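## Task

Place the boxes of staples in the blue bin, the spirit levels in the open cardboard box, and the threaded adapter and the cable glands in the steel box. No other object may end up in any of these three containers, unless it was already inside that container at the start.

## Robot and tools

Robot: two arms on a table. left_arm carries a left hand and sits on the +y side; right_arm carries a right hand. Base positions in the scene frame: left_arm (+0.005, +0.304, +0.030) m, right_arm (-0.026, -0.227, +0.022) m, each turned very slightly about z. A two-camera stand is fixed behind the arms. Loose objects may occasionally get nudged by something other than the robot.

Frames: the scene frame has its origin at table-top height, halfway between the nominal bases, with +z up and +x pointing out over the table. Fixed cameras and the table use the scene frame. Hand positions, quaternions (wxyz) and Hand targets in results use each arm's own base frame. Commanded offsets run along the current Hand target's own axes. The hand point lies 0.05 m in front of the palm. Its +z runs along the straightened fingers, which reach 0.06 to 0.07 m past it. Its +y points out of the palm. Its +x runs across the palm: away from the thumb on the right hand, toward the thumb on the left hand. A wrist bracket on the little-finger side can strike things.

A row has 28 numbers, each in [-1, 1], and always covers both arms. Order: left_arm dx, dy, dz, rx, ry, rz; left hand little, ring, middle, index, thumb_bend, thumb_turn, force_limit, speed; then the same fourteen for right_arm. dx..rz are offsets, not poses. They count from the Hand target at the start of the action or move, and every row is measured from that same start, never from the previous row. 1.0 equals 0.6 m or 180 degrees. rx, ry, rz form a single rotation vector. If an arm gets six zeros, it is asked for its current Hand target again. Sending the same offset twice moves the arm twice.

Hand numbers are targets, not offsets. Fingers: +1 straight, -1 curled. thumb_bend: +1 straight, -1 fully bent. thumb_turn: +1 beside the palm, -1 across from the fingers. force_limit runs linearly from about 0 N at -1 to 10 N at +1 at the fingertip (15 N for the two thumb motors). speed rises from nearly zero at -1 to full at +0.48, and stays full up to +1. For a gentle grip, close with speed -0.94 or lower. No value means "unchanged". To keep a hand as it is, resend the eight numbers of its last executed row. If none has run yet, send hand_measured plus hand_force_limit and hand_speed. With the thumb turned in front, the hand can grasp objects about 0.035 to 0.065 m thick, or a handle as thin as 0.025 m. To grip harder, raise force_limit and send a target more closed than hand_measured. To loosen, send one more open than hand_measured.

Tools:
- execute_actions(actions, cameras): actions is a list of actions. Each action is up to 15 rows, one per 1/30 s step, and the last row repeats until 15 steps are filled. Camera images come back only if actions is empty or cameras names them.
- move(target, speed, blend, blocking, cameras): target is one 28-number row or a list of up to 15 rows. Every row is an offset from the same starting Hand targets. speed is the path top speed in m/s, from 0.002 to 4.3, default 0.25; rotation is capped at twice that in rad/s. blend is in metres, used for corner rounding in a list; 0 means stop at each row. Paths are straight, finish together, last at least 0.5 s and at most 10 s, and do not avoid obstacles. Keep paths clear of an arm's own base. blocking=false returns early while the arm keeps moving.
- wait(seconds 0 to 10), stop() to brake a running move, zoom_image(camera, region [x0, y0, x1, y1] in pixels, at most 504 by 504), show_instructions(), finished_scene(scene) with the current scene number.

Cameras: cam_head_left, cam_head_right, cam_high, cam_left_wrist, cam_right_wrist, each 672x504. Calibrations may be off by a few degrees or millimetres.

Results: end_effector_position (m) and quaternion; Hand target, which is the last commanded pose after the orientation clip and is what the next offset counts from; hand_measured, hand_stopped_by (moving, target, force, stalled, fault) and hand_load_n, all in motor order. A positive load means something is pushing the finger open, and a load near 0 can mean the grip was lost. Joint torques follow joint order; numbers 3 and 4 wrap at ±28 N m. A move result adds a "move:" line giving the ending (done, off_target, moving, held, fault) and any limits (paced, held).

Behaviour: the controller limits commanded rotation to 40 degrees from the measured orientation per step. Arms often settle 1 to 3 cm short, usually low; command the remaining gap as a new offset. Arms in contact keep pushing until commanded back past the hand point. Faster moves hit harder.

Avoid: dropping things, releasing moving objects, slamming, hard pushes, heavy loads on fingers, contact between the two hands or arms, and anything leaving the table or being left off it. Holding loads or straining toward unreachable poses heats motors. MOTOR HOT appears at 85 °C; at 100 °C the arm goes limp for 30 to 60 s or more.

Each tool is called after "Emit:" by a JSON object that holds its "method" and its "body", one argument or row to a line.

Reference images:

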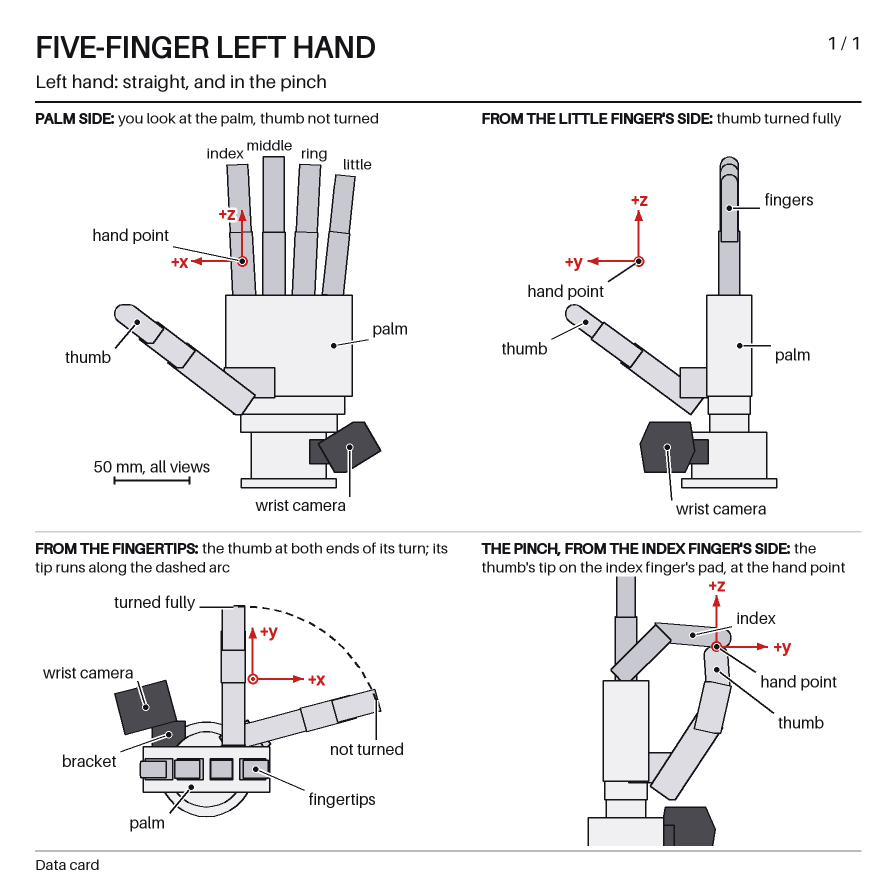

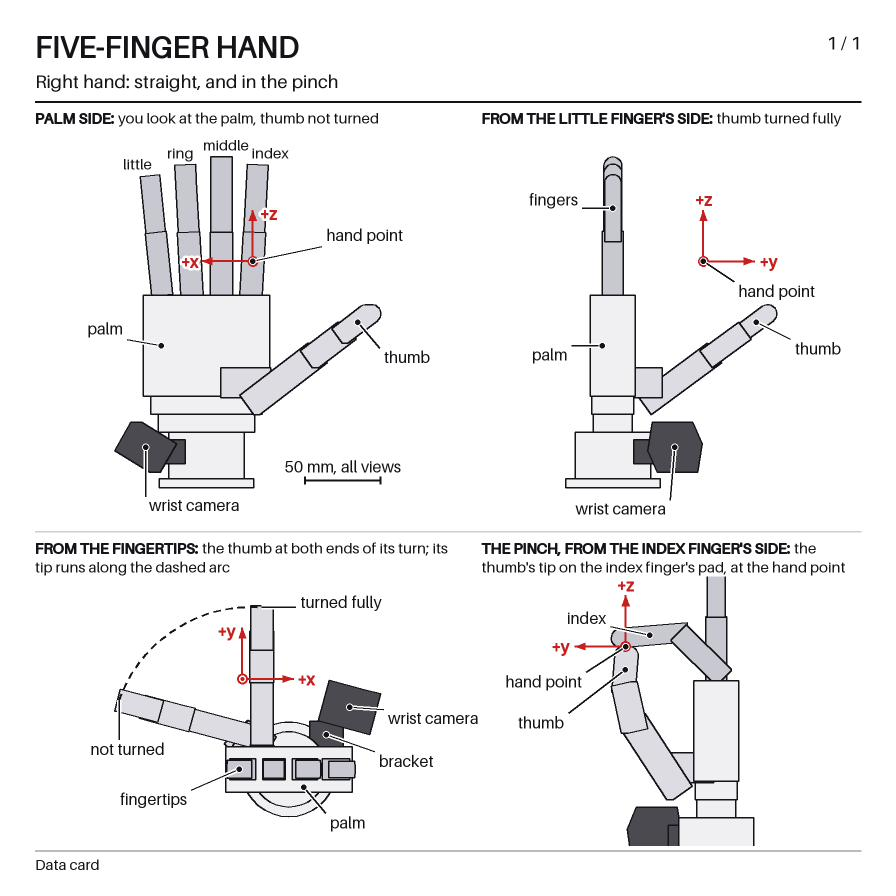

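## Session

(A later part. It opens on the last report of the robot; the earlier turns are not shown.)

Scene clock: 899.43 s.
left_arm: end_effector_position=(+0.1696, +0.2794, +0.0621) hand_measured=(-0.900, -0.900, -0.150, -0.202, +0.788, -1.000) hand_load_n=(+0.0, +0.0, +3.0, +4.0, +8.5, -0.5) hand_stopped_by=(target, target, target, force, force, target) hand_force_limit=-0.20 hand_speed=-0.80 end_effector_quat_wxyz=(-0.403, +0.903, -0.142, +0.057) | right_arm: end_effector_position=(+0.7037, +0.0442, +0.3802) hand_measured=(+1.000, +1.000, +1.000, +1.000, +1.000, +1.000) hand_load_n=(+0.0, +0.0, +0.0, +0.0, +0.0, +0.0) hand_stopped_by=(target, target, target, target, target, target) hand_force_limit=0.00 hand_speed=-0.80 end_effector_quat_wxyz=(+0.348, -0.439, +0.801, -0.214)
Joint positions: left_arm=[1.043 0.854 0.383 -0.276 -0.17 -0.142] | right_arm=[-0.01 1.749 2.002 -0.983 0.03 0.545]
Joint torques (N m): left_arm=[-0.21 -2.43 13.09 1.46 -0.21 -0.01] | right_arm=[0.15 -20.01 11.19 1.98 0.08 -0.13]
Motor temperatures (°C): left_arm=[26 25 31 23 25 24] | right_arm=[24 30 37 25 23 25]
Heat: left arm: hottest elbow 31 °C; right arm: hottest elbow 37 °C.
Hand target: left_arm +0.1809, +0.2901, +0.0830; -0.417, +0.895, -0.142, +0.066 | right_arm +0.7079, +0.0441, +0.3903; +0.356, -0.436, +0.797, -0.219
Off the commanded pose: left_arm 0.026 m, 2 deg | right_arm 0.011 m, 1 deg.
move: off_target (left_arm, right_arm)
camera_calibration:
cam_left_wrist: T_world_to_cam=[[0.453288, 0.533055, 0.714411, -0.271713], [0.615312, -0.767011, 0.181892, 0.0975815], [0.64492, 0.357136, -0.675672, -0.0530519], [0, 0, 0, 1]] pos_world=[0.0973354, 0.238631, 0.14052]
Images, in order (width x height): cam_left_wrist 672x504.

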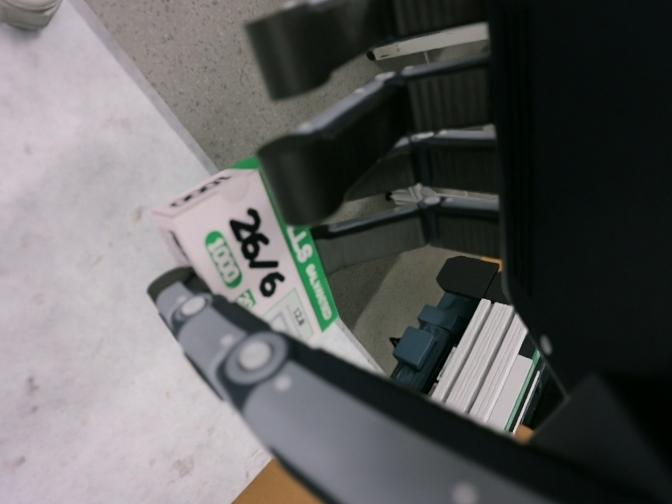

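Emit:
{"method": "move", "body": {
  "target": [
    [0.5357,0.2567,-0.324,0,-0.0766,-0.0643,-0.9,-0.9,-0.15,-0.4,0.15,-1,-0.2,-0.8, 0,0,0,0,0,0,1,1,1,1,1,1,0,-0.8]
  ],
  "speed": 0.25,
  "cameras": ["cam_left_wrist","cam_high","cam_head_left"]
}}

Scene clock: 908.57 s.
left_arm: end_effector_position=(+0.3987, -0.0406, +0.0805) hand_measured=(-0.900, -0.900, -0.150, -0.202, +0.788, -1.000) hand_load_n=(+0.0, +0.0, +3.0, +4.0, +8.5, -0.5) hand_stopped_by=(target, target, target, force, force, target) hand_force_limit=-0.20 hand_speed=-0.80 end_effector_quat_wxyz=(-0.417, +0.908, -0.023, -0.009) | right_arm: end_effector_position=(+0.7037, +0.0442, +0.3802) hand_measured=(+1.000, +1.000, +1.000, +1.000, +1.000, +1.000) hand_load_n=(+0.0, +0.0, +0.0, +0.0, +0.0, +0.0) hand_stopped_by=(target, target, target, target, target, target) hand_force_limit=0.00 hand_speed=-0.80 end_effector_quat_wxyz=(+0.348, -0.439, +0.801, -0.214)
Joint positions: left_arm=[-0.378 1.583 1.073 -1.463 -0.784 -2.067] | right_arm=[-0.01 1.749 2.002 -0.983 0.03 0.545]
Joint torques (N m): left_arm=[0.03 -13.1 10.06 -0.7 -0.52 -0.13] | right_arm=[0.32 -20.01 11.08 1.85 0.05 -0.09]
Heat: left arm: hottest elbow 33 °C; right arm: hottest elbow 37 °C.
Hand target: left_arm +0.4101, -0.0450, +0.0905; -0.422, +0.907, +0.000, +0.000 | right_arm +0.7079, +0.0441, +0.3903; +0.356, -0.436, +0.797, -0.219
Off the commanded pose: left_arm 0.016 m, 3 deg | right_arm 0.011 m, 1 deg.
joint sent to its limit (left arm) — joint 6 (wrist roll), lower limit. The joint targets still meet the commanded pose.
move: off_target (left_arm, right_arm)
camera_calibration:
cam_left_wrist: T_world_to_cam=[[0.311454, 0.617998, 0.721856, -0.158727], [0.802478, -0.577902, 0.148516, -0.356415], [0.508945, 0.533018, -0.67592, -0.0126367], [0, 0, 0, 1]] pos_world=[0.341882, -0.101144, 0.15897]
Images, in order (width x height): cam_head_left 672x504, cam_high 672x504, cam_left_wrist 672x504.

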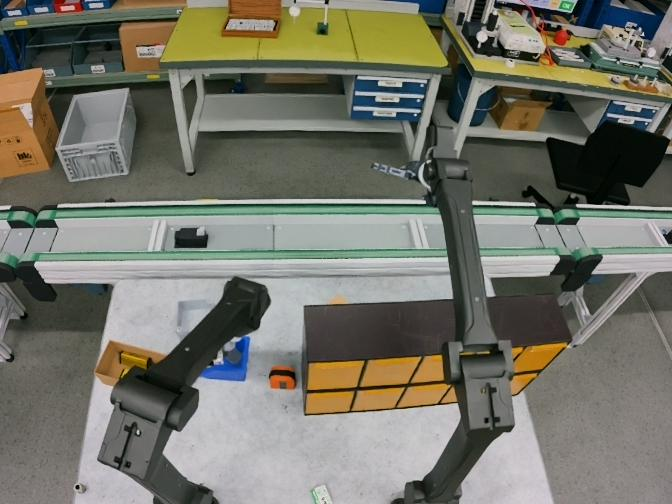

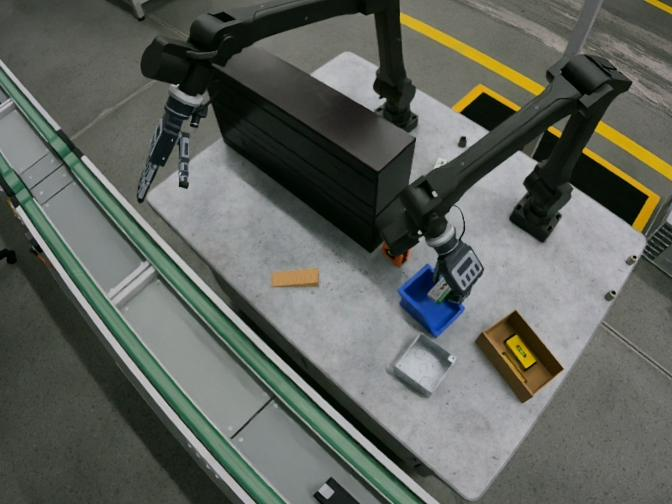

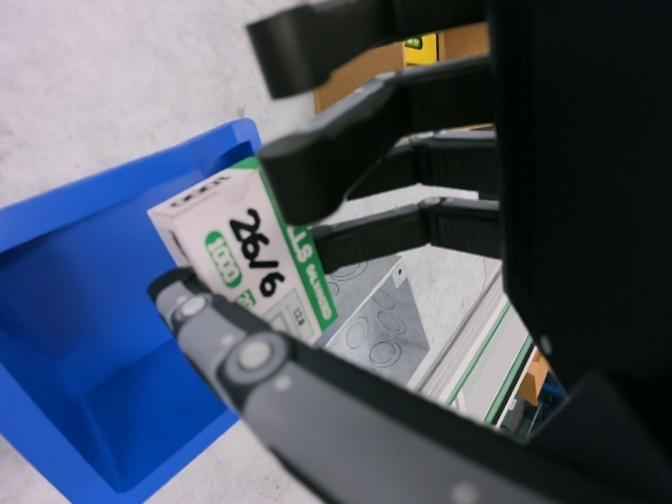

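Emit:
{"method": "move", "body": {
  "target": [
    [0.0117,0.1085,0.0845,0,0.0213,0.0179,-0.9,-0.9,-0.15,-0.4,0.15,-1,-0.2,-0.8, 0,0,0,0,0,0,1,1,1,1,1,1,0,-0.8]
  ],
  "speed": 0.12,
  "cameras": ["cam_left_wrist","cam_high"]
}}

Scene clock: 933.57 s.
left_arm: end_effector_position=(+0.4190, -0.0432, +0.0226) hand_measured=(-0.900, -0.900, -0.150, -0.202, +0.788, -1.000) hand_load_n=(-7.5, +0.0, +3.5, +3.5, +8.5, -0.5) hand_stopped_by=(target, target, target, force, force, target) hand_force_limit=-0.20 hand_speed=-0.80 end_effector_quat_wxyz=(-0.424, +0.905, -0.036, +0.020) | right_arm: end_effector_position=(+0.7037, +0.0442, +0.3802) hand_measured=(+1.000, +1.000, +1.000, +1.000, +1.000, +1.000) hand_load_n=(+0.0, +0.0, +0.0, +0.0, +0.0, +0.0) hand_stopped_by=(target, target, target, target, target, target) hand_force_limit=0.00 hand_speed=-0.80 end_effector_quat_wxyz=(+0.348, -0.439, +0.801, -0.214)
Joint positions: left_arm=[-0.379 1.683 1.016 -1.237 -0.827 -2.018] | right_arm=[-0.01 1.749 2.002 -0.983 0.03 0.545]
Joint torques (N m): left_arm=[-0.85 -12.1 5.38 1.01 -0.39 0] | right_arm=[0.15 -19.9 11.14 1.81 0.03 -0.1]
Heat: left arm: hottest elbow 34 °C; right arm: hottest elbow 37 °C.
Hand target: left_arm +0.4170, -0.0480, +0.0080; -0.422, +0.906, -0.039, +0.018 | right_arm +0.7079, +0.0441, +0.3903; +0.356, -0.436, +0.797, -0.219
Off the commanded pose: left_arm 0.016 m, 1 deg | right_arm 0.011 m, 1 deg.
move: off_target (left_arm, right_arm)
camera_calibration:
cam_left_wrist: T_world_to_cam=[[0.309887, 0.592863, 0.743292, -0.122544], [0.767315, -0.617581, 0.172691, -0.35317], [0.561425, 0.516824, -0.646293, -0.0841227], [0, 0, 0, 1]] pos_world=[0.356196, -0.101983, 0.0977072]
Images, in order (width x height): cam_high 672x504, cam_left_wrist 672x504.

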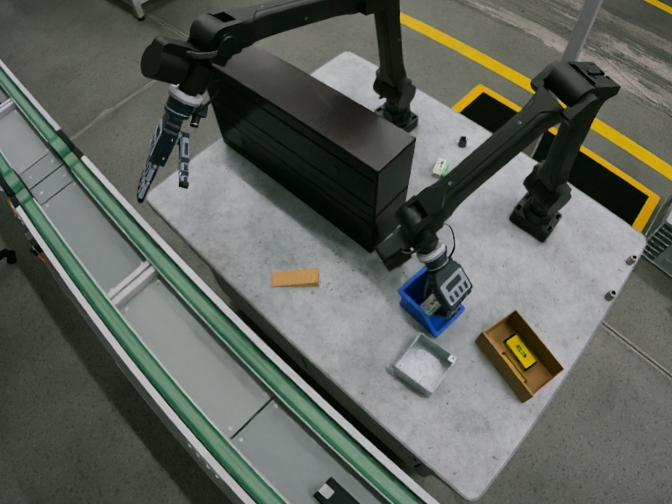

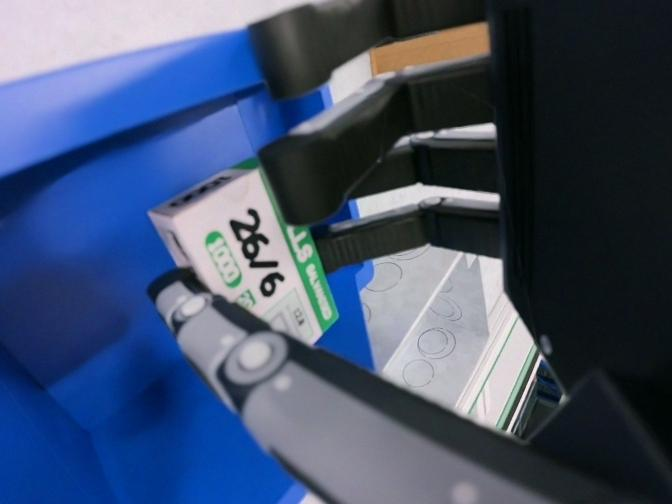

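Emit:
{"method": "move", "body": {
  "target": [
    [0.0327,-0.038,-0.0325,0,0,0,-0.9,-0.9,-0.15,-0.4,0.15,-1,-0.2,-0.8, 0,0,0,0,0,0,1,1,1,1,1,1,0,-0.8]
  ],
  "speed": 0.08,
  "cameras": ["cam_left_wrist"]
}}

Scene clock: 951.80 s.
left_arm: end_effector_position=(+0.4264, -0.0468, +0.0335) hand_measured=(-0.900, -0.900, -0.150, -0.202, +0.788, -1.000) hand_load_n=(+0.5, +0.0, +3.5, +3.5, +8.5, -0.5) hand_stopped_by=(target, target, target, force, force, target) hand_force_limit=-0.20 hand_speed=-0.80 end_effector_quat_wxyz=(-0.423, +0.905, -0.037, +0.018) | right_arm: end_effector_position=(+0.7037, +0.0442, +0.3802) hand_measured=(+1.000, +1.000, +1.000, +1.000, +1.000, +1.000) hand_load_n=(+0.0, +0.0, +0.0, +0.0, +0.0, +0.0) hand_stopped_by=(target, target, target, target, target, target) hand_force_limit=0.00 hand_speed=-0.80 end_effector_quat_wxyz=(+0.348, -0.439, +0.801, -0.214)
Joint positions: left_arm=[-0.379 1.683 1.053 -1.275 -0.825 -2.015] | right_arm=[-0.01 1.749 2.002 -0.983 0.03 0.545]
Joint torques (N m): left_arm=[0.97 -12.86 9.83 -0.61 -0.59 0.19] | right_arm=[-0.15 -19.66 11.15 1.98 0.03 -0.13]
Heat: left arm: hottest elbow 33 °C; right arm: hottest elbow 37 °C.
Hand target: left_arm +0.4366, -0.0500, +0.0380; -0.422, +0.906, -0.039, +0.018 | right_arm +0.7079, +0.0441, +0.3903; +0.356, -0.436, +0.797, -0.219
Off the commanded pose: left_arm 0.012 m, 0 deg | right_arm 0.011 m, 1 deg.
move: off_target (left_arm, right_arm)
camera_calibration:
cam_left_wrist: T_world_to_cam=[[0.313187, 0.594014, 0.740987, -0.132164], [0.76727, -0.618059, 0.171173, -0.362857], [0.559653, 0.514927, -0.649337, -0.0786005], [0, 0, 0, 1]] pos_world=[0.36379, -0.105287, 0.109005]
Images, in order (width x height): cam_left_wrist 672x504.

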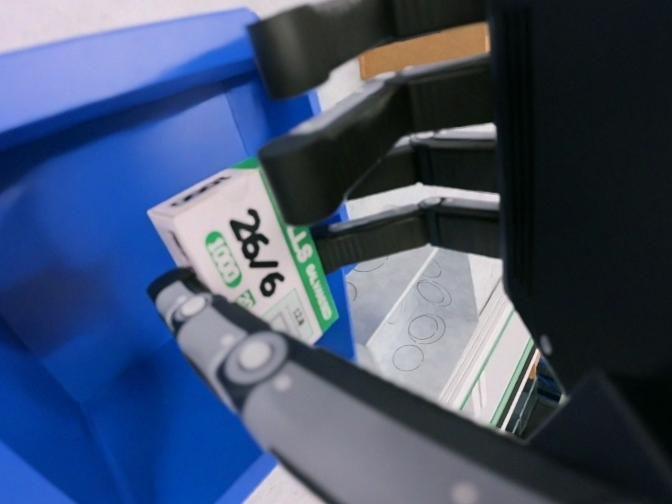

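Emit:
{"method": "move", "body": {
  "target": [
    [0,0,0,0,0,0,1,1,-0.15,-0.4,0.15,-1,-0.2,-0.3, 0,0,0,0,0,0,1,1,1,1,1,1,0,-0.8],
    [-0.0293,0.0517,0.0422,0,0,0,1,1,-0.15,-0.4,0.15,-1,-0.2,-0.3, 0,0,0,0,0,0,1,1,1,1,1,1,0,-0.8]
  ],
  "speed": 0.08,
  "cameras": ["cam_left_wrist","cam_high"]
}}

Scene clock: 984.27 s.
left_arm: end_effector_position=(+0.4190, -0.0452, +0.0030) hand_measured=(+1.000, +1.000, -0.150, -0.202, +0.788, -1.000) hand_load_n=(+0.0, +0.0, +4.5, +2.5, +8.0, +1.0) hand_stopped_by=(target, target, target, force, force, target) hand_force_limit=-0.20 hand_speed=-0.30 end_effector_quat_wxyz=(-0.422, +0.906, -0.042, +0.015) | right_arm: end_effector_position=(+0.7037, +0.0442, +0.3802) hand_measured=(+1.000, +1.000, +1.000, +1.000, +1.000, +1.000) hand_load_n=(+0.0, +0.0, +0.5, +0.0, +0.0, +0.0) hand_stopped_by=(target, target, target, target, target, target) hand_force_limit=0.00 hand_speed=-0.80 end_effector_quat_wxyz=(+0.348, -0.439, +0.801, -0.214)
Joint positions: left_arm=[-0.38 1.721 1.005 -1.191 -0.82 -2.006] | right_arm=[-0.01 1.749 2.002 -0.983 0.03 0.545]
Joint torques (N m): left_arm=[0.21 -13.74 6 0.44 -0.6 -0.15] | right_arm=[0.15 -20.42 11.17 1.98 0.02 -0.13]
Heat: left arm: hottest elbow 32 °C; right arm: hottest elbow 37 °C.
Hand target: left_arm +0.4192, -0.0492, -0.0019; -0.422, +0.906, -0.039, +0.019 | right_arm +0.7079, +0.0441, +0.3903; +0.356, -0.436, +0.797, -0.219
Off the commanded pose: left_arm 0.006 m, 0 deg | right_arm 0.011 m, 1 deg.
move: off_target (right_arm)
camera_calibration:
cam_left_wrist: T_world_to_cam=[[0.323578, 0.594226, 0.736337, -0.11241], [0.765689, -0.621638, 0.165187, -0.350548], [0.555894, 0.510354, -0.656141, -0.0937025], [0, 0, 0, 1]] pos_world=[0.356873, -0.103296, 0.0791953]
Images, in order (width x height): cam_high 672x504, cam_left_wrist 672x504.

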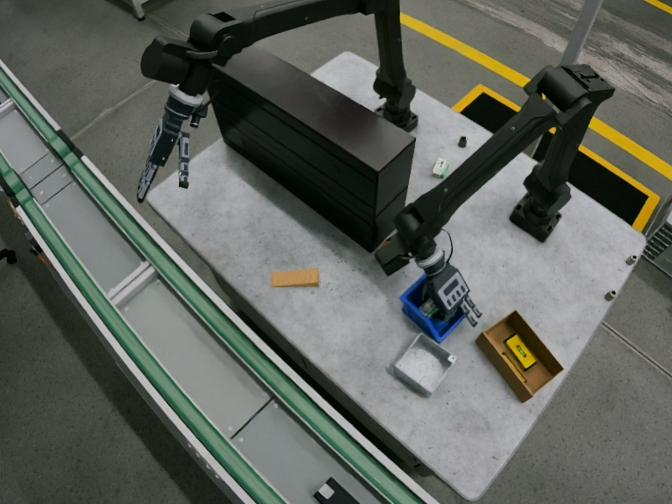

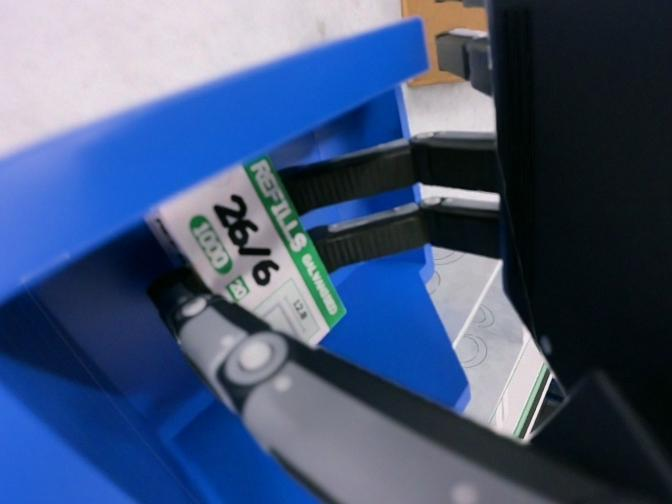

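Emit:
{"method": "move", "body": {
  "target": [
    [0,0,0,0,0,0,1,1,-0.15,-0.4,0.97,-1,-0.2,-0.7, 0,0,0,0,0,0,1,1,1,1,1,1,0,-0.8],
    [0,-0.1277,-0.1072,0,0,0,1,1,-0.15,-0.4,0.97,-1,-0.2,-0.7, 0,0,0,0,0,0,1,1,1,1,1,1,0,-0.8]
  ],
  "speed": [0.05,0.12],
  "cameras": ["cam_left_wrist","cam_high"]
}}

Scene clock: 994.70 s.
left_arm: end_effector_position=(+0.4083, -0.0409, +0.0879) hand_measured=(+1.000, +1.000, -0.150, -0.202, +0.970, -1.000) hand_load_n=(+0.0, +0.0, +0.0, +0.0, +0.0, +0.0) hand_stopped_by=(target, target, target, force, target, target) hand_force_limit=-0.20 hand_speed=-0.70 end_effector_quat_wxyz=(-0.425, +0.904, -0.046, +0.005) | right_arm: end_effector_position=(+0.7037, +0.0442, +0.3802) hand_measured=(+1.000, +1.000, +1.000, +1.000, +1.000, +1.000) hand_load_n=(+0.0, +0.0, +0.5, +0.0, +0.0, +0.0) hand_stopped_by=(target, target, target, target, target, target) hand_force_limit=0.00 hand_speed=-0.80 end_effector_quat_wxyz=(+0.348, -0.439, +0.801, -0.214)
Joint positions: left_arm=[-0.38 1.574 1.082 -1.437 -0.82 -2.007] | right_arm=[-0.01 1.749 2.002 -0.983 0.03 0.545]
Joint torques (N m): left_arm=[-0.85 -12.92 10.41 -0.73 -0.6 -0.11] | right_arm=[0.32 -20.42 11.15 1.94 0.08 -0.12]
Heat: left arm: hottest elbow 32 °C; right arm: hottest elbow 37 °C.
Hand target: left_arm +0.4190, -0.0490, +0.0980; -0.422, +0.906, -0.040, +0.018 | right_arm +0.7079, +0.0441, +0.3903; +0.356, -0.436, +0.797, -0.219
Off the commanded pose: left_arm 0.017 m, 2 deg | right_arm 0.011 m, 1 deg.
move: off_target (left_arm, right_arm)
camera_calibration:
cam_left_wrist: T_world_to_cam=[[0.337864, 0.588398, 0.734599, -0.179946], [0.769264, -0.622336, 0.144671, -0.353398], [0.542292, 0.516222, -0.662899, -0.0278326], [0, 0, 0, 1]] pos_world=[0.347747, -0.0996842, 0.164865]
Images, in order (width x height): cam_high 672x504, cam_left_wrist 672x504.

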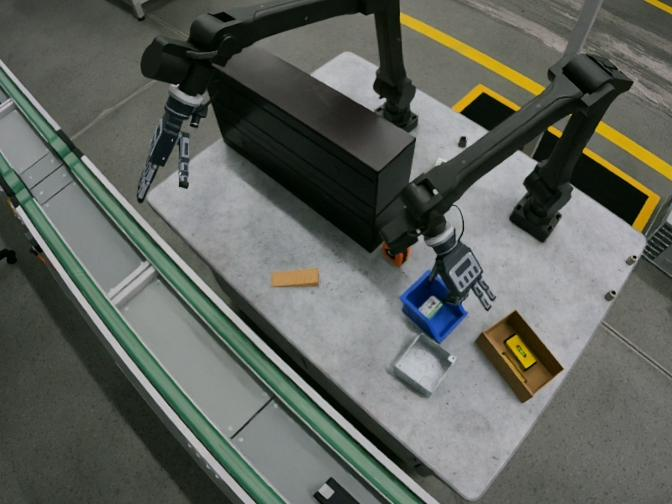

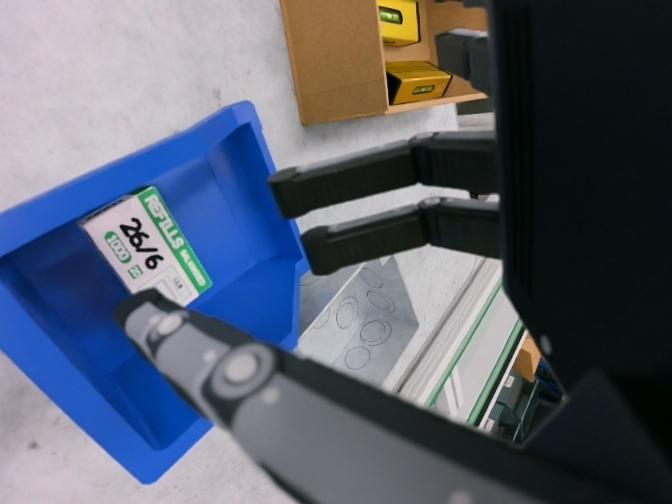

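Emit:
{"method": "move", "body": {
  "target": [
    [-0.2898,0.0428,-0.1083,0,0.404,0.339,-0.9,-0.9,-0.15,-0.15,1,-1,0.0,0.2, 0,0,0,0,0,0,1,1,1,1,1,1,0,-0.8],
    [-0.6378,0.3772,-0.3512,0,0.7022,0.5894,-0.9,-0.9,-0.15,-0.15,1,-1,0.0,0.2, 0,0,0,0,0,0,1,1,1,1,1,1,0,-0.8]
  ],
  "speed": 0.3,
  "blend": [0.05,0],
  "cameras": ["cam_left_wrist","cam_high","cam_head_left"]
}}

Scene clock: 1054.93 s.
left_arm: end_effector_position=(+0.0115, -0.3049, +0.0434) hand_measured=(-0.900, -0.900, -0.150, -0.150, +1.000, -1.000) hand_load_n=(+0.0, +0.0, +0.0, +0.0, +0.0, +0.0) hand_stopped_by=(target, target, target, target, target, target) hand_force_limit=0.00 hand_speed=0.20 end_effector_quat_wxyz=(+0.036, -0.091, +0.911, -0.400) | right_arm: end_effector_position=(+0.7037, +0.0442, +0.3802) hand_measured=(+1.000, +1.000, +1.000, +1.000, +1.000, +1.000) hand_load_n=(+0.0, +0.0, +0.0, +0.0, +0.0, +0.0) hand_stopped_by=(target, target, target, target, target, target) hand_force_limit=0.00 hand_speed=-0.80 end_effector_quat_wxyz=(+0.348, -0.439, +0.801, -0.214)
Joint positions: left_arm=[-1.453 0.809 0.312 -0.247 -0.052 -0.057] | right_arm=[-0.01 1.749 2.002 -0.983 0.03 0.545]
Joint torques (N m): left_arm=[-0.5 -1.55 12.03 2.56 -0.04 0.21] | right_arm=[0.03 -20.13 11.06 2 0.04 -0.1]
Heat: left arm: hottest elbow 33 °C; right arm: hottest elbow 38 °C.
Hand target: left_arm +0.0111, -0.3216, +0.0606; +0.037, -0.079, +0.903, -0.422 | right_arm +0.7079, +0.0441, +0.3903; +0.356, -0.436, +0.797, -0.219
Off the commanded pose: left_arm 0.024 m, 3 deg | right_arm 0.011 m, 1 deg.
move: off_target (left_arm, right_arm)
camera_calibration:
cam_left_wrist: T_world_to_cam=[[-0.127428, -0.690381, 0.712135, -0.241446], [-0.904783, 0.375071, 0.201714, 0.114907], [-0.406361, -0.618624, -0.67244, -0.0406186], [0, 0, 0, 1]] pos_world=[0.0566936, -0.234916, 0.12145]
Images, in order (width x height): cam_head_left 672x504, cam_high 672x504, cam_left_wrist 672x504.

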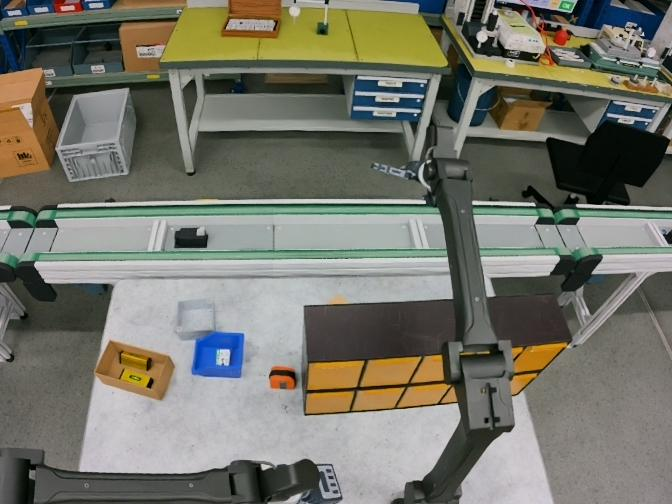

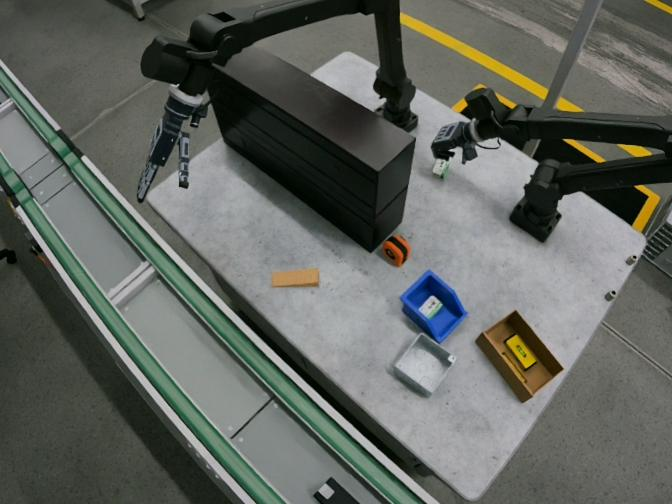

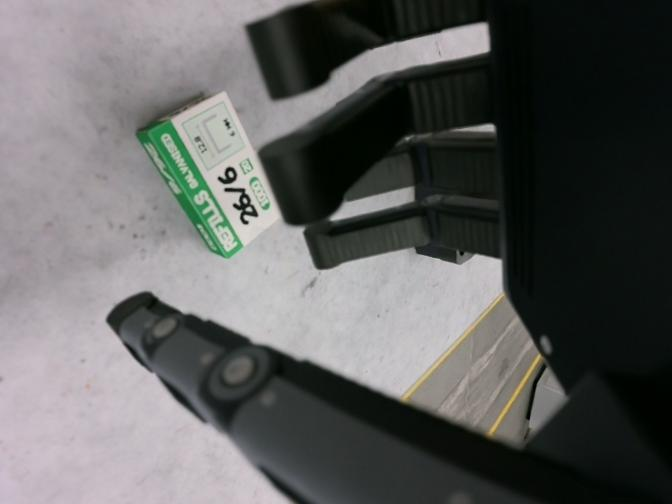

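Emit:
{"method": "zoom_image", "body": {
  "camera": "cam_left_wrist",
  "region": [110, 70, 310, 270]
}}

Scaled by 2.520.

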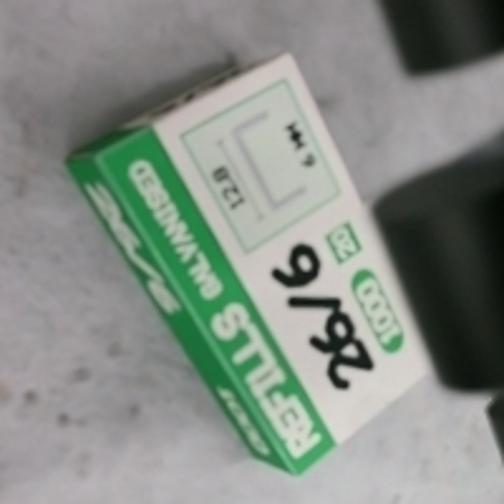

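Emit:
{"method": "move", "body": {
  "target": [
    [-0.0247,0.0645,0.0828,0,0.0128,0.0107,-0.9,-0.9,-0.15,-0.15,1,-1,0.0,0.2, 0,0,0,0,0,0,1,1,1,1,1,1,0,-0.8]
  ],
  "speed": 0.12,
  "cameras": ["cam_left_wrist"]
}}

Scene clock: 1086.97 s.
left_arm: end_effector_position=(+0.0232, -0.3313, -0.0015) hand_measured=(-0.900, -0.900, -0.150, -0.150, +1.000, -1.000) hand_load_n=(+0.0, +0.0, +0.0, +0.0, +0.0, +0.0) hand_stopped_by=(target, target, target, target, target, target) hand_force_limit=0.00 hand_speed=0.20 end_effector_quat_wxyz=(+0.020, -0.057, +0.907, -0.417) | right_arm: end_effector_position=(+0.7037, +0.0442, +0.3802) hand_measured=(+1.000, +1.000, +1.000, +1.000, +1.000, +1.000) hand_load_n=(+0.0, +0.0, -0.5, +0.0, +0.0, -0.5) hand_stopped_by=(target, target, target, target, target, target) hand_force_limit=0.00 hand_speed=-0.80 end_effector_quat_wxyz=(+0.348, -0.439, +0.801, -0.214)
Joint positions: left_arm=[-1.378 1.091 0.272 0.107 0.061 0.038] | right_arm=[-0.01 1.749 2.002 -0.983 0.03 0.545]
Joint torques (N m): left_arm=[1.14 -4.42 7.25 2.51 0.03 0.21] | right_arm=[-0.21 -20.6 11.17 1.92 0.07 -0.14]
Heat: left arm: hottest elbow 34 °C; right arm: hottest elbow 38 °C.
Hand target: left_arm +0.0280, -0.3319, -0.0012; +0.026, -0.055, +0.904, -0.422 | right_arm +0.7079, +0.0441, +0.3903; +0.356, -0.436, +0.797, -0.219
Off the commanded pose: left_arm 0.005 m, 1 deg | right_arm 0.011 m, 1 deg.
move: off_target (right_arm)
camera_calibration:
cam_left_wrist: T_world_to_cam=[[-0.177874, -0.654683, 0.734677, -0.213239], [-0.874815, 0.44708, 0.186598, 0.167627], [-0.450622, -0.609516, -0.65225, -0.0782758], [0, 0, 0, 1]] pos_world=[0.0734404, -0.262257, 0.0743278]
Images, in order (width x height): cam_left_wrist 672x504.

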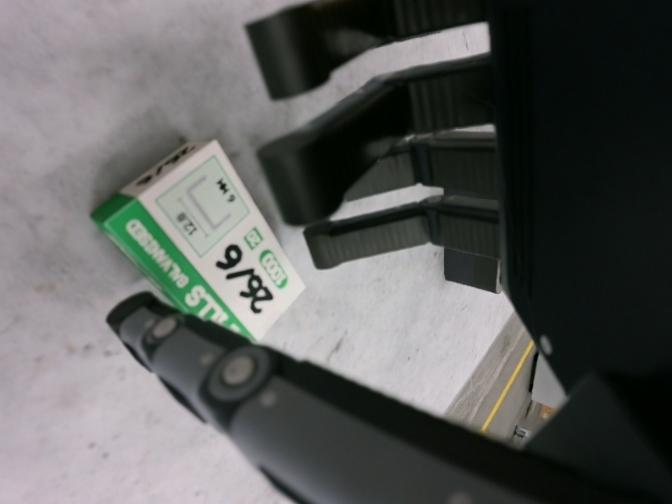

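Emit:
{"method": "move", "body": {
  "target": [
    [-0.0003,0.022,0.0142,0,0,0,-0.9,-0.9,-0.15,-0.15,1,-1,0.0,0.2, 0,0,0,0,0,0,1,1,1,1,1,1,0,-0.8],
    [-0.0003,0.022,0.0142,0,0,0,-0.9,-0.9,-0.15,-0.15,0.2,-1,-0.4,-0.7, 0,0,0,0,0,0,1,1,1,1,1,1,0,-0.8],
    [-0.0003,0.022,0.0142,0,0,0,-0.9,-0.9,-0.15,-0.4,0.15,-1,-0.2,-0.8, 0,0,0,0,0,0,1,1,1,1,1,1,0,-0.8]
  ],
  "speed": 0.05,
  "cameras": ["cam_left_wrist"]
}}

Scene clock: 1109.90 s.
left_arm: end_effector_position=(+0.0237, -0.3326, -0.0124) hand_measured=(-0.900, -0.900, -0.150, -0.184, +0.788, -1.000) hand_load_n=(+0.0, +0.0, +2.0, +4.5, +8.5, -3.5) hand_stopped_by=(target, target, target, force, force, target) hand_force_limit=-0.20 hand_speed=-0.80 end_effector_quat_wxyz=(+0.021, -0.056, +0.904, -0.423) | right_arm: end_effector_position=(+0.7037, +0.0442, +0.3802) hand_measured=(+1.000, +1.000, +1.000, +1.000, +1.000, +1.000) hand_load_n=(+0.0, +0.0, +0.0, +0.0, +0.0, +0.0) hand_stopped_by=(target, target, target, target, target, target) hand_force_limit=0.00 hand_speed=-0.80 end_effector_quat_wxyz=(+0.348, -0.439, +0.801, -0.214)
Joint positions: left_arm=[-1.377 1.145 0.25 0.198 0.063 0.041] | right_arm=[-0.01 1.749 2.002 -0.983 0.03 0.545]
Joint torques (N m): left_arm=[1.55 -3.9 6.46 2.56 0.08 0.2] | right_arm=[0.21 -19.78 11.17 2.02 0.06 -0.13]
Heat: left arm: hottest elbow 33 °C; right arm: hottest elbow 38 °C.
Hand target: left_arm +0.0280, -0.3301, -0.0166; +0.026, -0.055, +0.904, -0.422 | right_arm +0.7079, +0.0441, +0.3903; +0.356, -0.436, +0.797, -0.219
Off the commanded pose: left_arm 0.007 m, 1 deg | right_arm 0.011 m, 1 deg.
move: off_target (right_arm)
camera_calibration:
cam_left_wrist: T_world_to_cam=[[-0.181985, -0.643606, 0.743406, -0.202056], [-0.87473, 0.451296, 0.176578, 0.171905], [-0.449143, -0.618145, -0.64511, -0.0887314], [0, 0, 0, 1]] pos_world=[0.0737466, -0.262473, 0.0626131]
Images, in order (width x height): cam_left_wrist 672x504.

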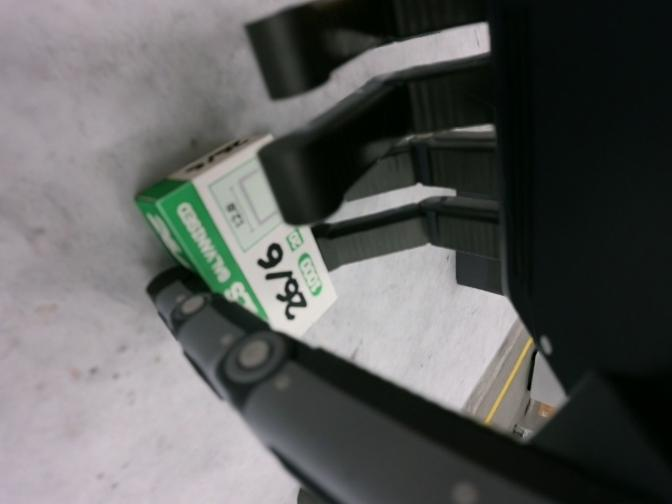

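Emit:
{"method": "move", "body": {
  "target": [
    [0,-0.1277,-0.1072,0,0,0,-0.9,-0.9,-0.15,-0.4,0.15,-1,-0.2,-0.8, 0,0,0,0,0,0,1,1,1,1,1,1,0,-0.8],
    [-0.3975,0.0427,-0.4048,0,-0.3107,-0.2608,-0.9,-0.9,-0.15,-0.4,0.15,-1,-0.2,-0.8, 0,0,0,0,0,0,1,1,1,1,1,1,0,-0.8],
    [-0.704,0.0988,-0.42,0,-0.7149,-0.6001,-0.9,-0.9,-0.15,-0.4,0.15,-1,-0.2,-0.8, 0,0,0,0,0,0,1,1,1,1,1,1,0,-0.8]
  ],
  "speed": [0.12,0.3,0.3],
  "blend": [0.03,0.05,0],
  "cameras": ["cam_left_wrist","cam_high"]
}}

Scene clock: 1135.67 s.
left_arm: end_effector_position=(+0.4051, -0.0482, +0.0904) hand_measured=(-0.900, -0.900, -0.150, -0.184, +0.788, -1.000) hand_load_n=(+0.0, +0.0, +2.5, +5.0, +8.5, -4.0) hand_stopped_by=(target, target, target, force, force, target) hand_force_limit=-0.20 hand_speed=-0.80 end_effector_quat_wxyz=(-0.425, +0.904, -0.055, +0.010) | right_arm: end_effector_position=(+0.7037, +0.0442, +0.3802) hand_measured=(+1.000, +1.000, +1.000, +1.000, +1.000, +1.000) hand_load_n=(+0.5, +0.0, +0.0, +0.0, +0.0, +0.0) hand_stopped_by=(target, target, target, target, target, target) hand_force_limit=0.00 hand_speed=-0.80 end_effector_quat_wxyz=(+0.348, -0.439, +0.801, -0.214)
Joint positions: left_arm=[-0.4 1.564 1.077 -1.44 -0.821 -2.004] | right_arm=[-0.01 1.749 2.002 -0.983 0.03 0.545]
Joint torques (N m): left_arm=[0.85 -12.51 11.08 -0.81 -0.57 -0.15] | right_arm=[-0.44 -19.9 11.22 2 0.06 -0.13]
Heat: left arm: hottest elbow 33 °C; right arm: hottest elbow 38 °C.
Hand target: left_arm +0.4190, -0.0491, +0.0995; -0.421, +0.906, -0.040, +0.018 | right_arm +0.7079, +0.0441, +0.3903; +0.356, -0.436, +0.797, -0.219
Off the commanded pose: left_arm 0.017 m, 2 deg | right_arm 0.011 m, 1 deg.
move: off_target (left_arm, right_arm)
camera_calibration:
cam_left_wrist: T_world_to_cam=[[0.350319, 0.581157, 0.734529, -0.181763], [0.755403, -0.638956, 0.145266, -0.350992], [0.553754, 0.503976, -0.662846, -0.025846], [0, 0, 0, 1]] pos_world=[0.343128, -0.10561, 0.167366]
Images, in order (width x height): cam_high 672x504, cam_left_wrist 672x504.

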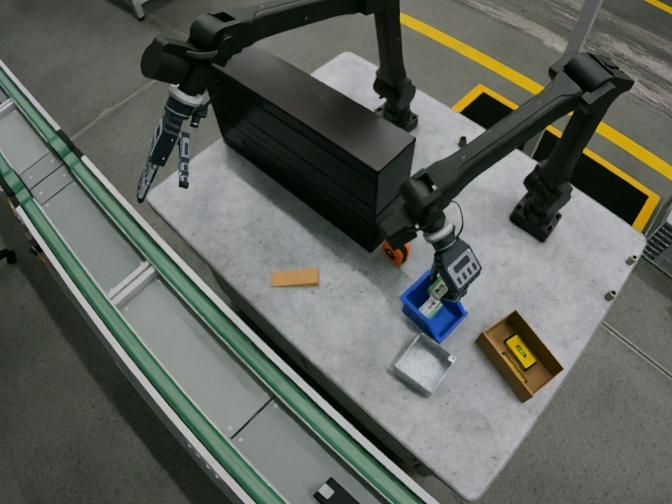

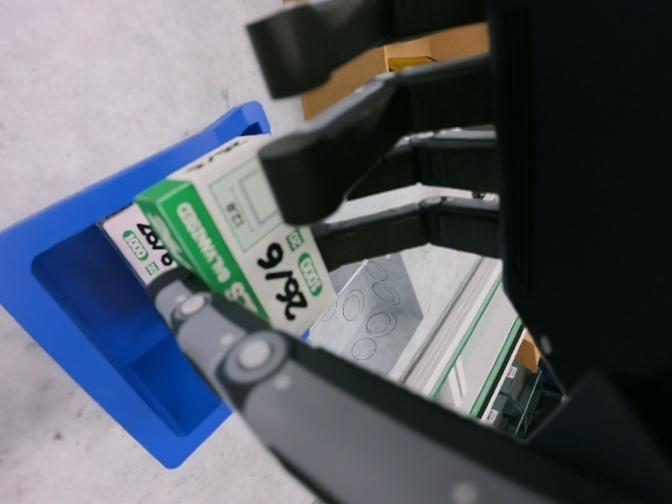

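Emit:
{"method": "move", "body": {
  "target": [
    [0,0,0,0,0,0,1,1,-0.15,-0.4,0.15,-1,-0.2,-0.3, 0,0,0,0,0,0,1,1,1,1,1,1,0,-0.8],
    [0.0017,0.104,0.0873,0,0,0,1,1,-0.15,-0.4,0.15,-1,-0.2,-0.3, 0,0,0,0,0,0,1,1,1,1,1,1,0,-0.8]
  ],
  "speed": 0.12,
  "cameras": ["cam_left_wrist"]
}}

Scene clock: 1157.27 s.
left_arm: end_effector_position=(+0.4184, -0.0538, +0.0214) hand_measured=(+1.000, +1.000, -0.150, -0.184, +0.788, -1.000) hand_load_n=(+0.0, +0.0, +5.0, +1.0, +6.5, +1.5) hand_stopped_by=(target, target, target, force, force, target) hand_force_limit=-0.20 hand_speed=-0.30 end_effector_quat_wxyz=(-0.422, +0.905, -0.051, +0.018) | right_arm: end_effector_position=(+0.7037, +0.0442, +0.3802) hand_measured=(+1.000, +1.000, +1.000, +1.000, +1.000, +1.000) hand_load_n=(+0.0, -0.5, +0.0, +0.0, +0.0, +0.0) hand_stopped_by=(target, target, target, target, target, target) hand_force_limit=0.00 hand_speed=-0.80 end_effector_quat_wxyz=(+0.348, -0.439, +0.801, -0.214)
Joint positions: left_arm=[-0.4 1.691 1.025 -1.245 -0.82 -2.007] | right_arm=[-0.01 1.749 2.002 -0.983 0.03 0.545]
Joint torques (N m): left_arm=[1.26 -14.15 6.02 0.42 -0.59 -0.11] | right_arm=[0.56 -19.96 10.97 2.06 0.04 -0.12]
Heat: left arm: hottest elbow 34 °C; right arm: hottest elbow 38 °C.
Hand target: left_arm +0.4201, -0.0492, +0.0180; -0.422, +0.906, -0.040, +0.018 | right_arm +0.7079, +0.0441, +0.3903; +0.356, -0.436, +0.797, -0.219
Off the commanded pose: left_arm 0.006 m, 1 deg | right_arm 0.011 m, 1 deg.
move: off_target (right_arm)
camera_calibration:
cam_left_wrist: T_world_to_cam=[[0.336685, 0.586887, 0.736347, -0.12654], [0.753991, -0.636462, 0.162524, -0.35434], [0.56404, 0.500479, -0.656795, -0.0808082], [0, 0, 0, 1]] pos_world=[0.355352, -0.110817, 0.0976913]
Images, in order (width x height): cam_left_wrist 672x504.

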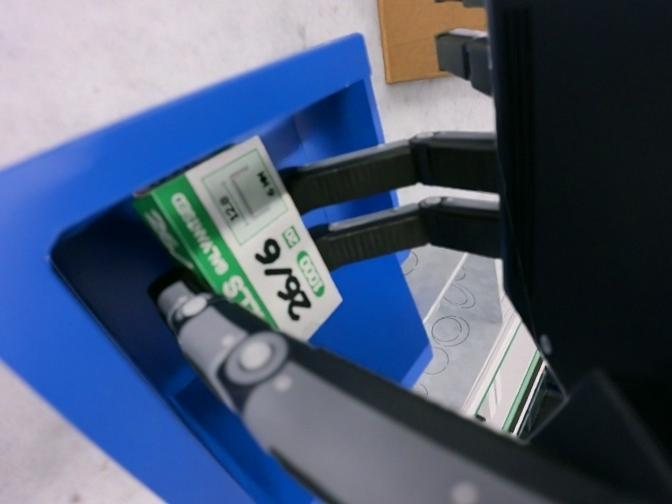

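Emit:
{"method": "move", "body": {
  "target": [
    [0,0,0,0,0,0,1,1,-0.15,-0.4,0.97,-1,-0.2,-0.7, 0,0,0,0,0,0,1,1,1,1,1,1,0,-0.8],
    [0,-0.1022,-0.0858,0,0,0,1,1,-0.15,-0.4,0.97,-1,-0.2,-0.7, 0,0,0,0,0,0,1,1,1,1,1,1,0,-0.8]
  ],
  "speed": [0.05,0.12],
  "cameras": ["cam_left_wrist","cam_high"]
}}

Scene clock: 1168.10 s.
left_arm: end_effector_position=(+0.4089, -0.0498, +0.0886) hand_measured=(+1.000, +1.000, -0.150, -0.184, +0.970, -1.000) hand_load_n=(+0.0, +0.0, +0.0, +0.0, +0.0, +0.0) hand_stopped_by=(target, target, target, force, target, target) hand_force_limit=-0.20 hand_speed=-0.70 end_effector_quat_wxyz=(-0.425, +0.904, -0.054, +0.011) | right_arm: end_effector_position=(+0.7037, +0.0442, +0.3802) hand_measured=(+1.000, +1.000, +1.000, +1.000, +1.000, +1.000) hand_load_n=(+0.0, +0.0, +0.0, +0.0, +0.0, +0.0) hand_stopped_by=(target, target, target, target, target, target) hand_force_limit=0.00 hand_speed=-0.80 end_effector_quat_wxyz=(+0.348, -0.439, +0.801, -0.214)
Joint positions: left_arm=[-0.4 1.575 1.085 -1.437 -0.82 -2.007] | right_arm=[-0.01 1.749 2.002 -0.983 0.03 0.545]
Joint torques (N m): left_arm=[1.2 -13.74 10.37 -0.75 -0.64 -0.09] | right_arm=[0.26 -20.13 11.03 1.99 0.06 -0.14]
Heat: left arm: hottest elbow 33 °C; right arm: hottest elbow 38 °C.
Hand target: left_arm +0.4201, -0.0491, +0.0981; -0.422, +0.906, -0.040, +0.018 | right_arm +0.7079, +0.0441, +0.3903; +0.356, -0.436, +0.797, -0.219
Off the commanded pose: left_arm 0.015 m, 2 deg | right_arm 0.011 m, 1 deg.
move: off_target (left_arm, right_arm)
camera_calibration:
cam_left_wrist: T_world_to_cam=[[0.347566, 0.582346, 0.734895, -0.179752], [0.756283, -0.637419, 0.147422, -0.35511], [0.554287, 0.504549, -0.661964, -0.0286739], [0, 0, 0, 1]] pos_world=[0.346933, -0.107208, 0.165469]
Images, in order (width x height): cam_high 672x504, cam_left_wrist 672x504.

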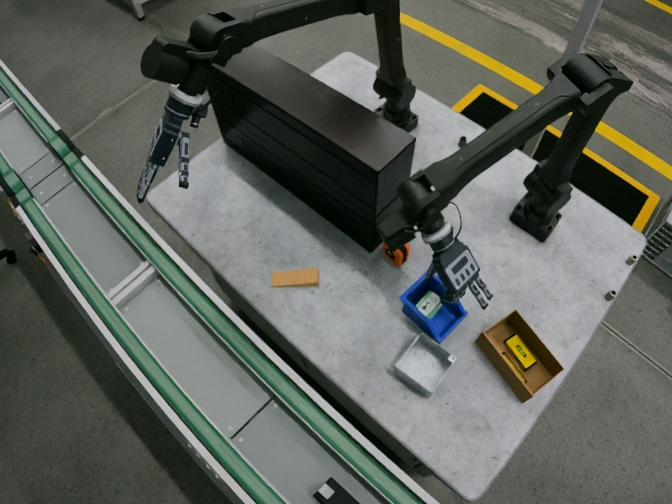

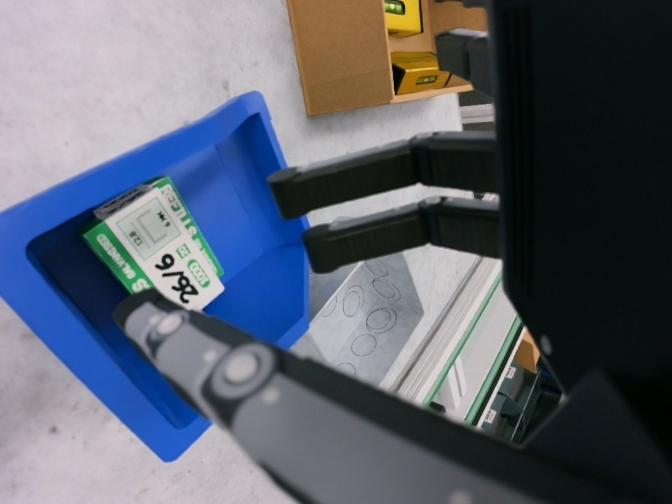

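Emit:
{"method": "move", "body": {
  "target": [
    [-0.6295,-0.2998,0.456,0,0.0298,0.025,-0.9,-0.9,-0.15,-0.15,1,-1,0.0,0.2, 0,0,0,0,0,0,1,1,1,1,1,1,0,-0.8]
  ],
  "speed": 0.3,
  "cameras": ["cam_left_wrist","cam_high","cam_head_left"]
}}

Scene clock: 1200.90 s.
left_arm: end_effector_position=(+0.0720, +0.2867, +0.0372) hand_measured=(-0.900, -0.900, -0.150, -0.150, +1.000, -1.000) hand_load_n=(+0.0, +0.0, +0.0, +0.0, +0.0, +0.0) hand_stopped_by=(target, target, target, target, target, target) hand_force_limit=0.00 hand_speed=0.20 end_effector_quat_wxyz=(-0.391, +0.915, -0.089, +0.047) | right_arm: end_effector_position=(+0.7037, +0.0442, +0.3802) hand_measured=(+1.000, +1.000, +1.000, +1.000, +1.000, +1.000) hand_load_n=(+0.0, +0.0, +0.0, +0.0, +0.0, -0.5) hand_stopped_by=(target, target, target, target, target, target) hand_force_limit=0.00 hand_speed=-0.80 end_effector_quat_wxyz=(+0.348, -0.439, +0.801, -0.214)
Joint positions: left_arm=[1.476 0.812 0.301 -0.254 0.088 0.061] | right_arm=[-0.01 1.749 2.002 -0.983 0.03 0.545]
Joint torques (N m): left_arm=[0.85 -2.32 12.67 2.43 0.06 0.24] | right_arm=[0.26 -20.01 11.14 2.14 0.02 -0.14]
Heat: left arm: hottest elbow 33 °C; right arm: hottest elbow 38 °C.
Hand target: left_arm +0.0723, +0.3077, +0.0595; -0.420, +0.902, -0.095, +0.044 | right_arm +0.7079, +0.0441, +0.3903; +0.356, -0.436, +0.797, -0.219
Off the commanded pose: left_arm 0.031 m, 4 deg | right_arm 0.011 m, 1 deg.
move: off_target (left_arm, right_arm)
camera_calibration:
cam_left_wrist: T_world_to_cam=[[0.37984, 0.600923, 0.703288, -0.22729], [0.688673, -0.691294, 0.218728, 0.139452], [0.617617, 0.401254, -0.67642, -0.0202107], [0, 0, 0, 1]] pos_world=[0.00277945, 0.241096, 0.115677]
Images, in order (width x height): cam_head_left 672x504, cam_high 672x504, cam_left_wrist 672x504.

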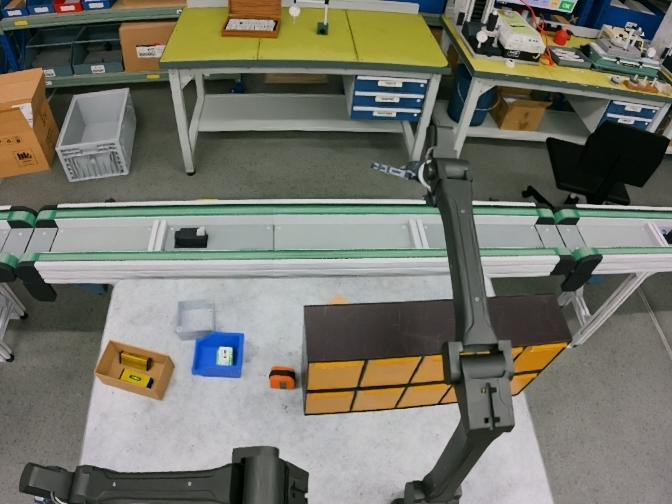

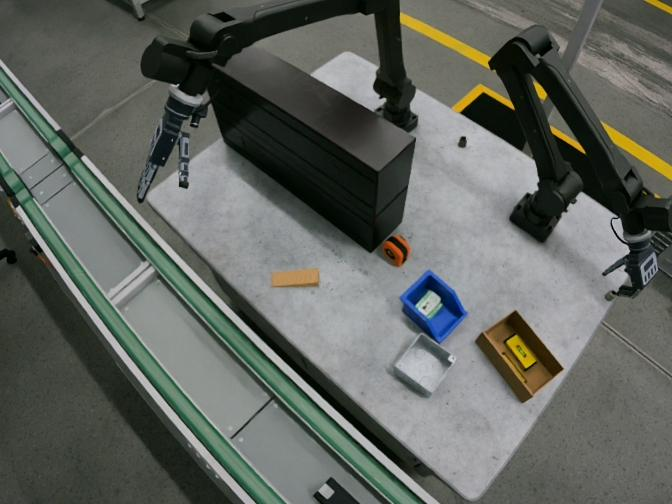

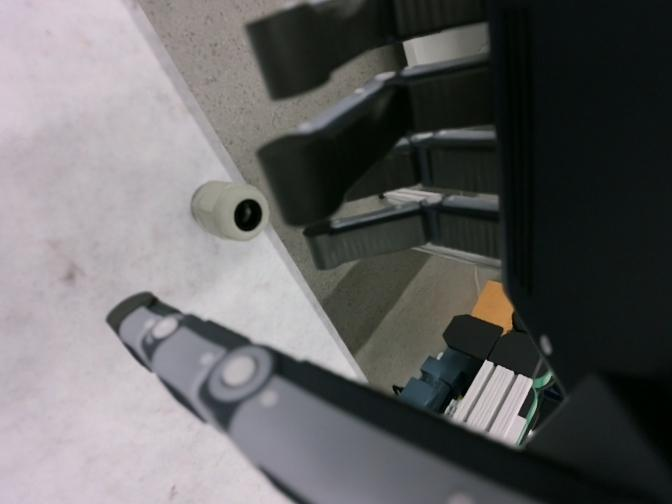

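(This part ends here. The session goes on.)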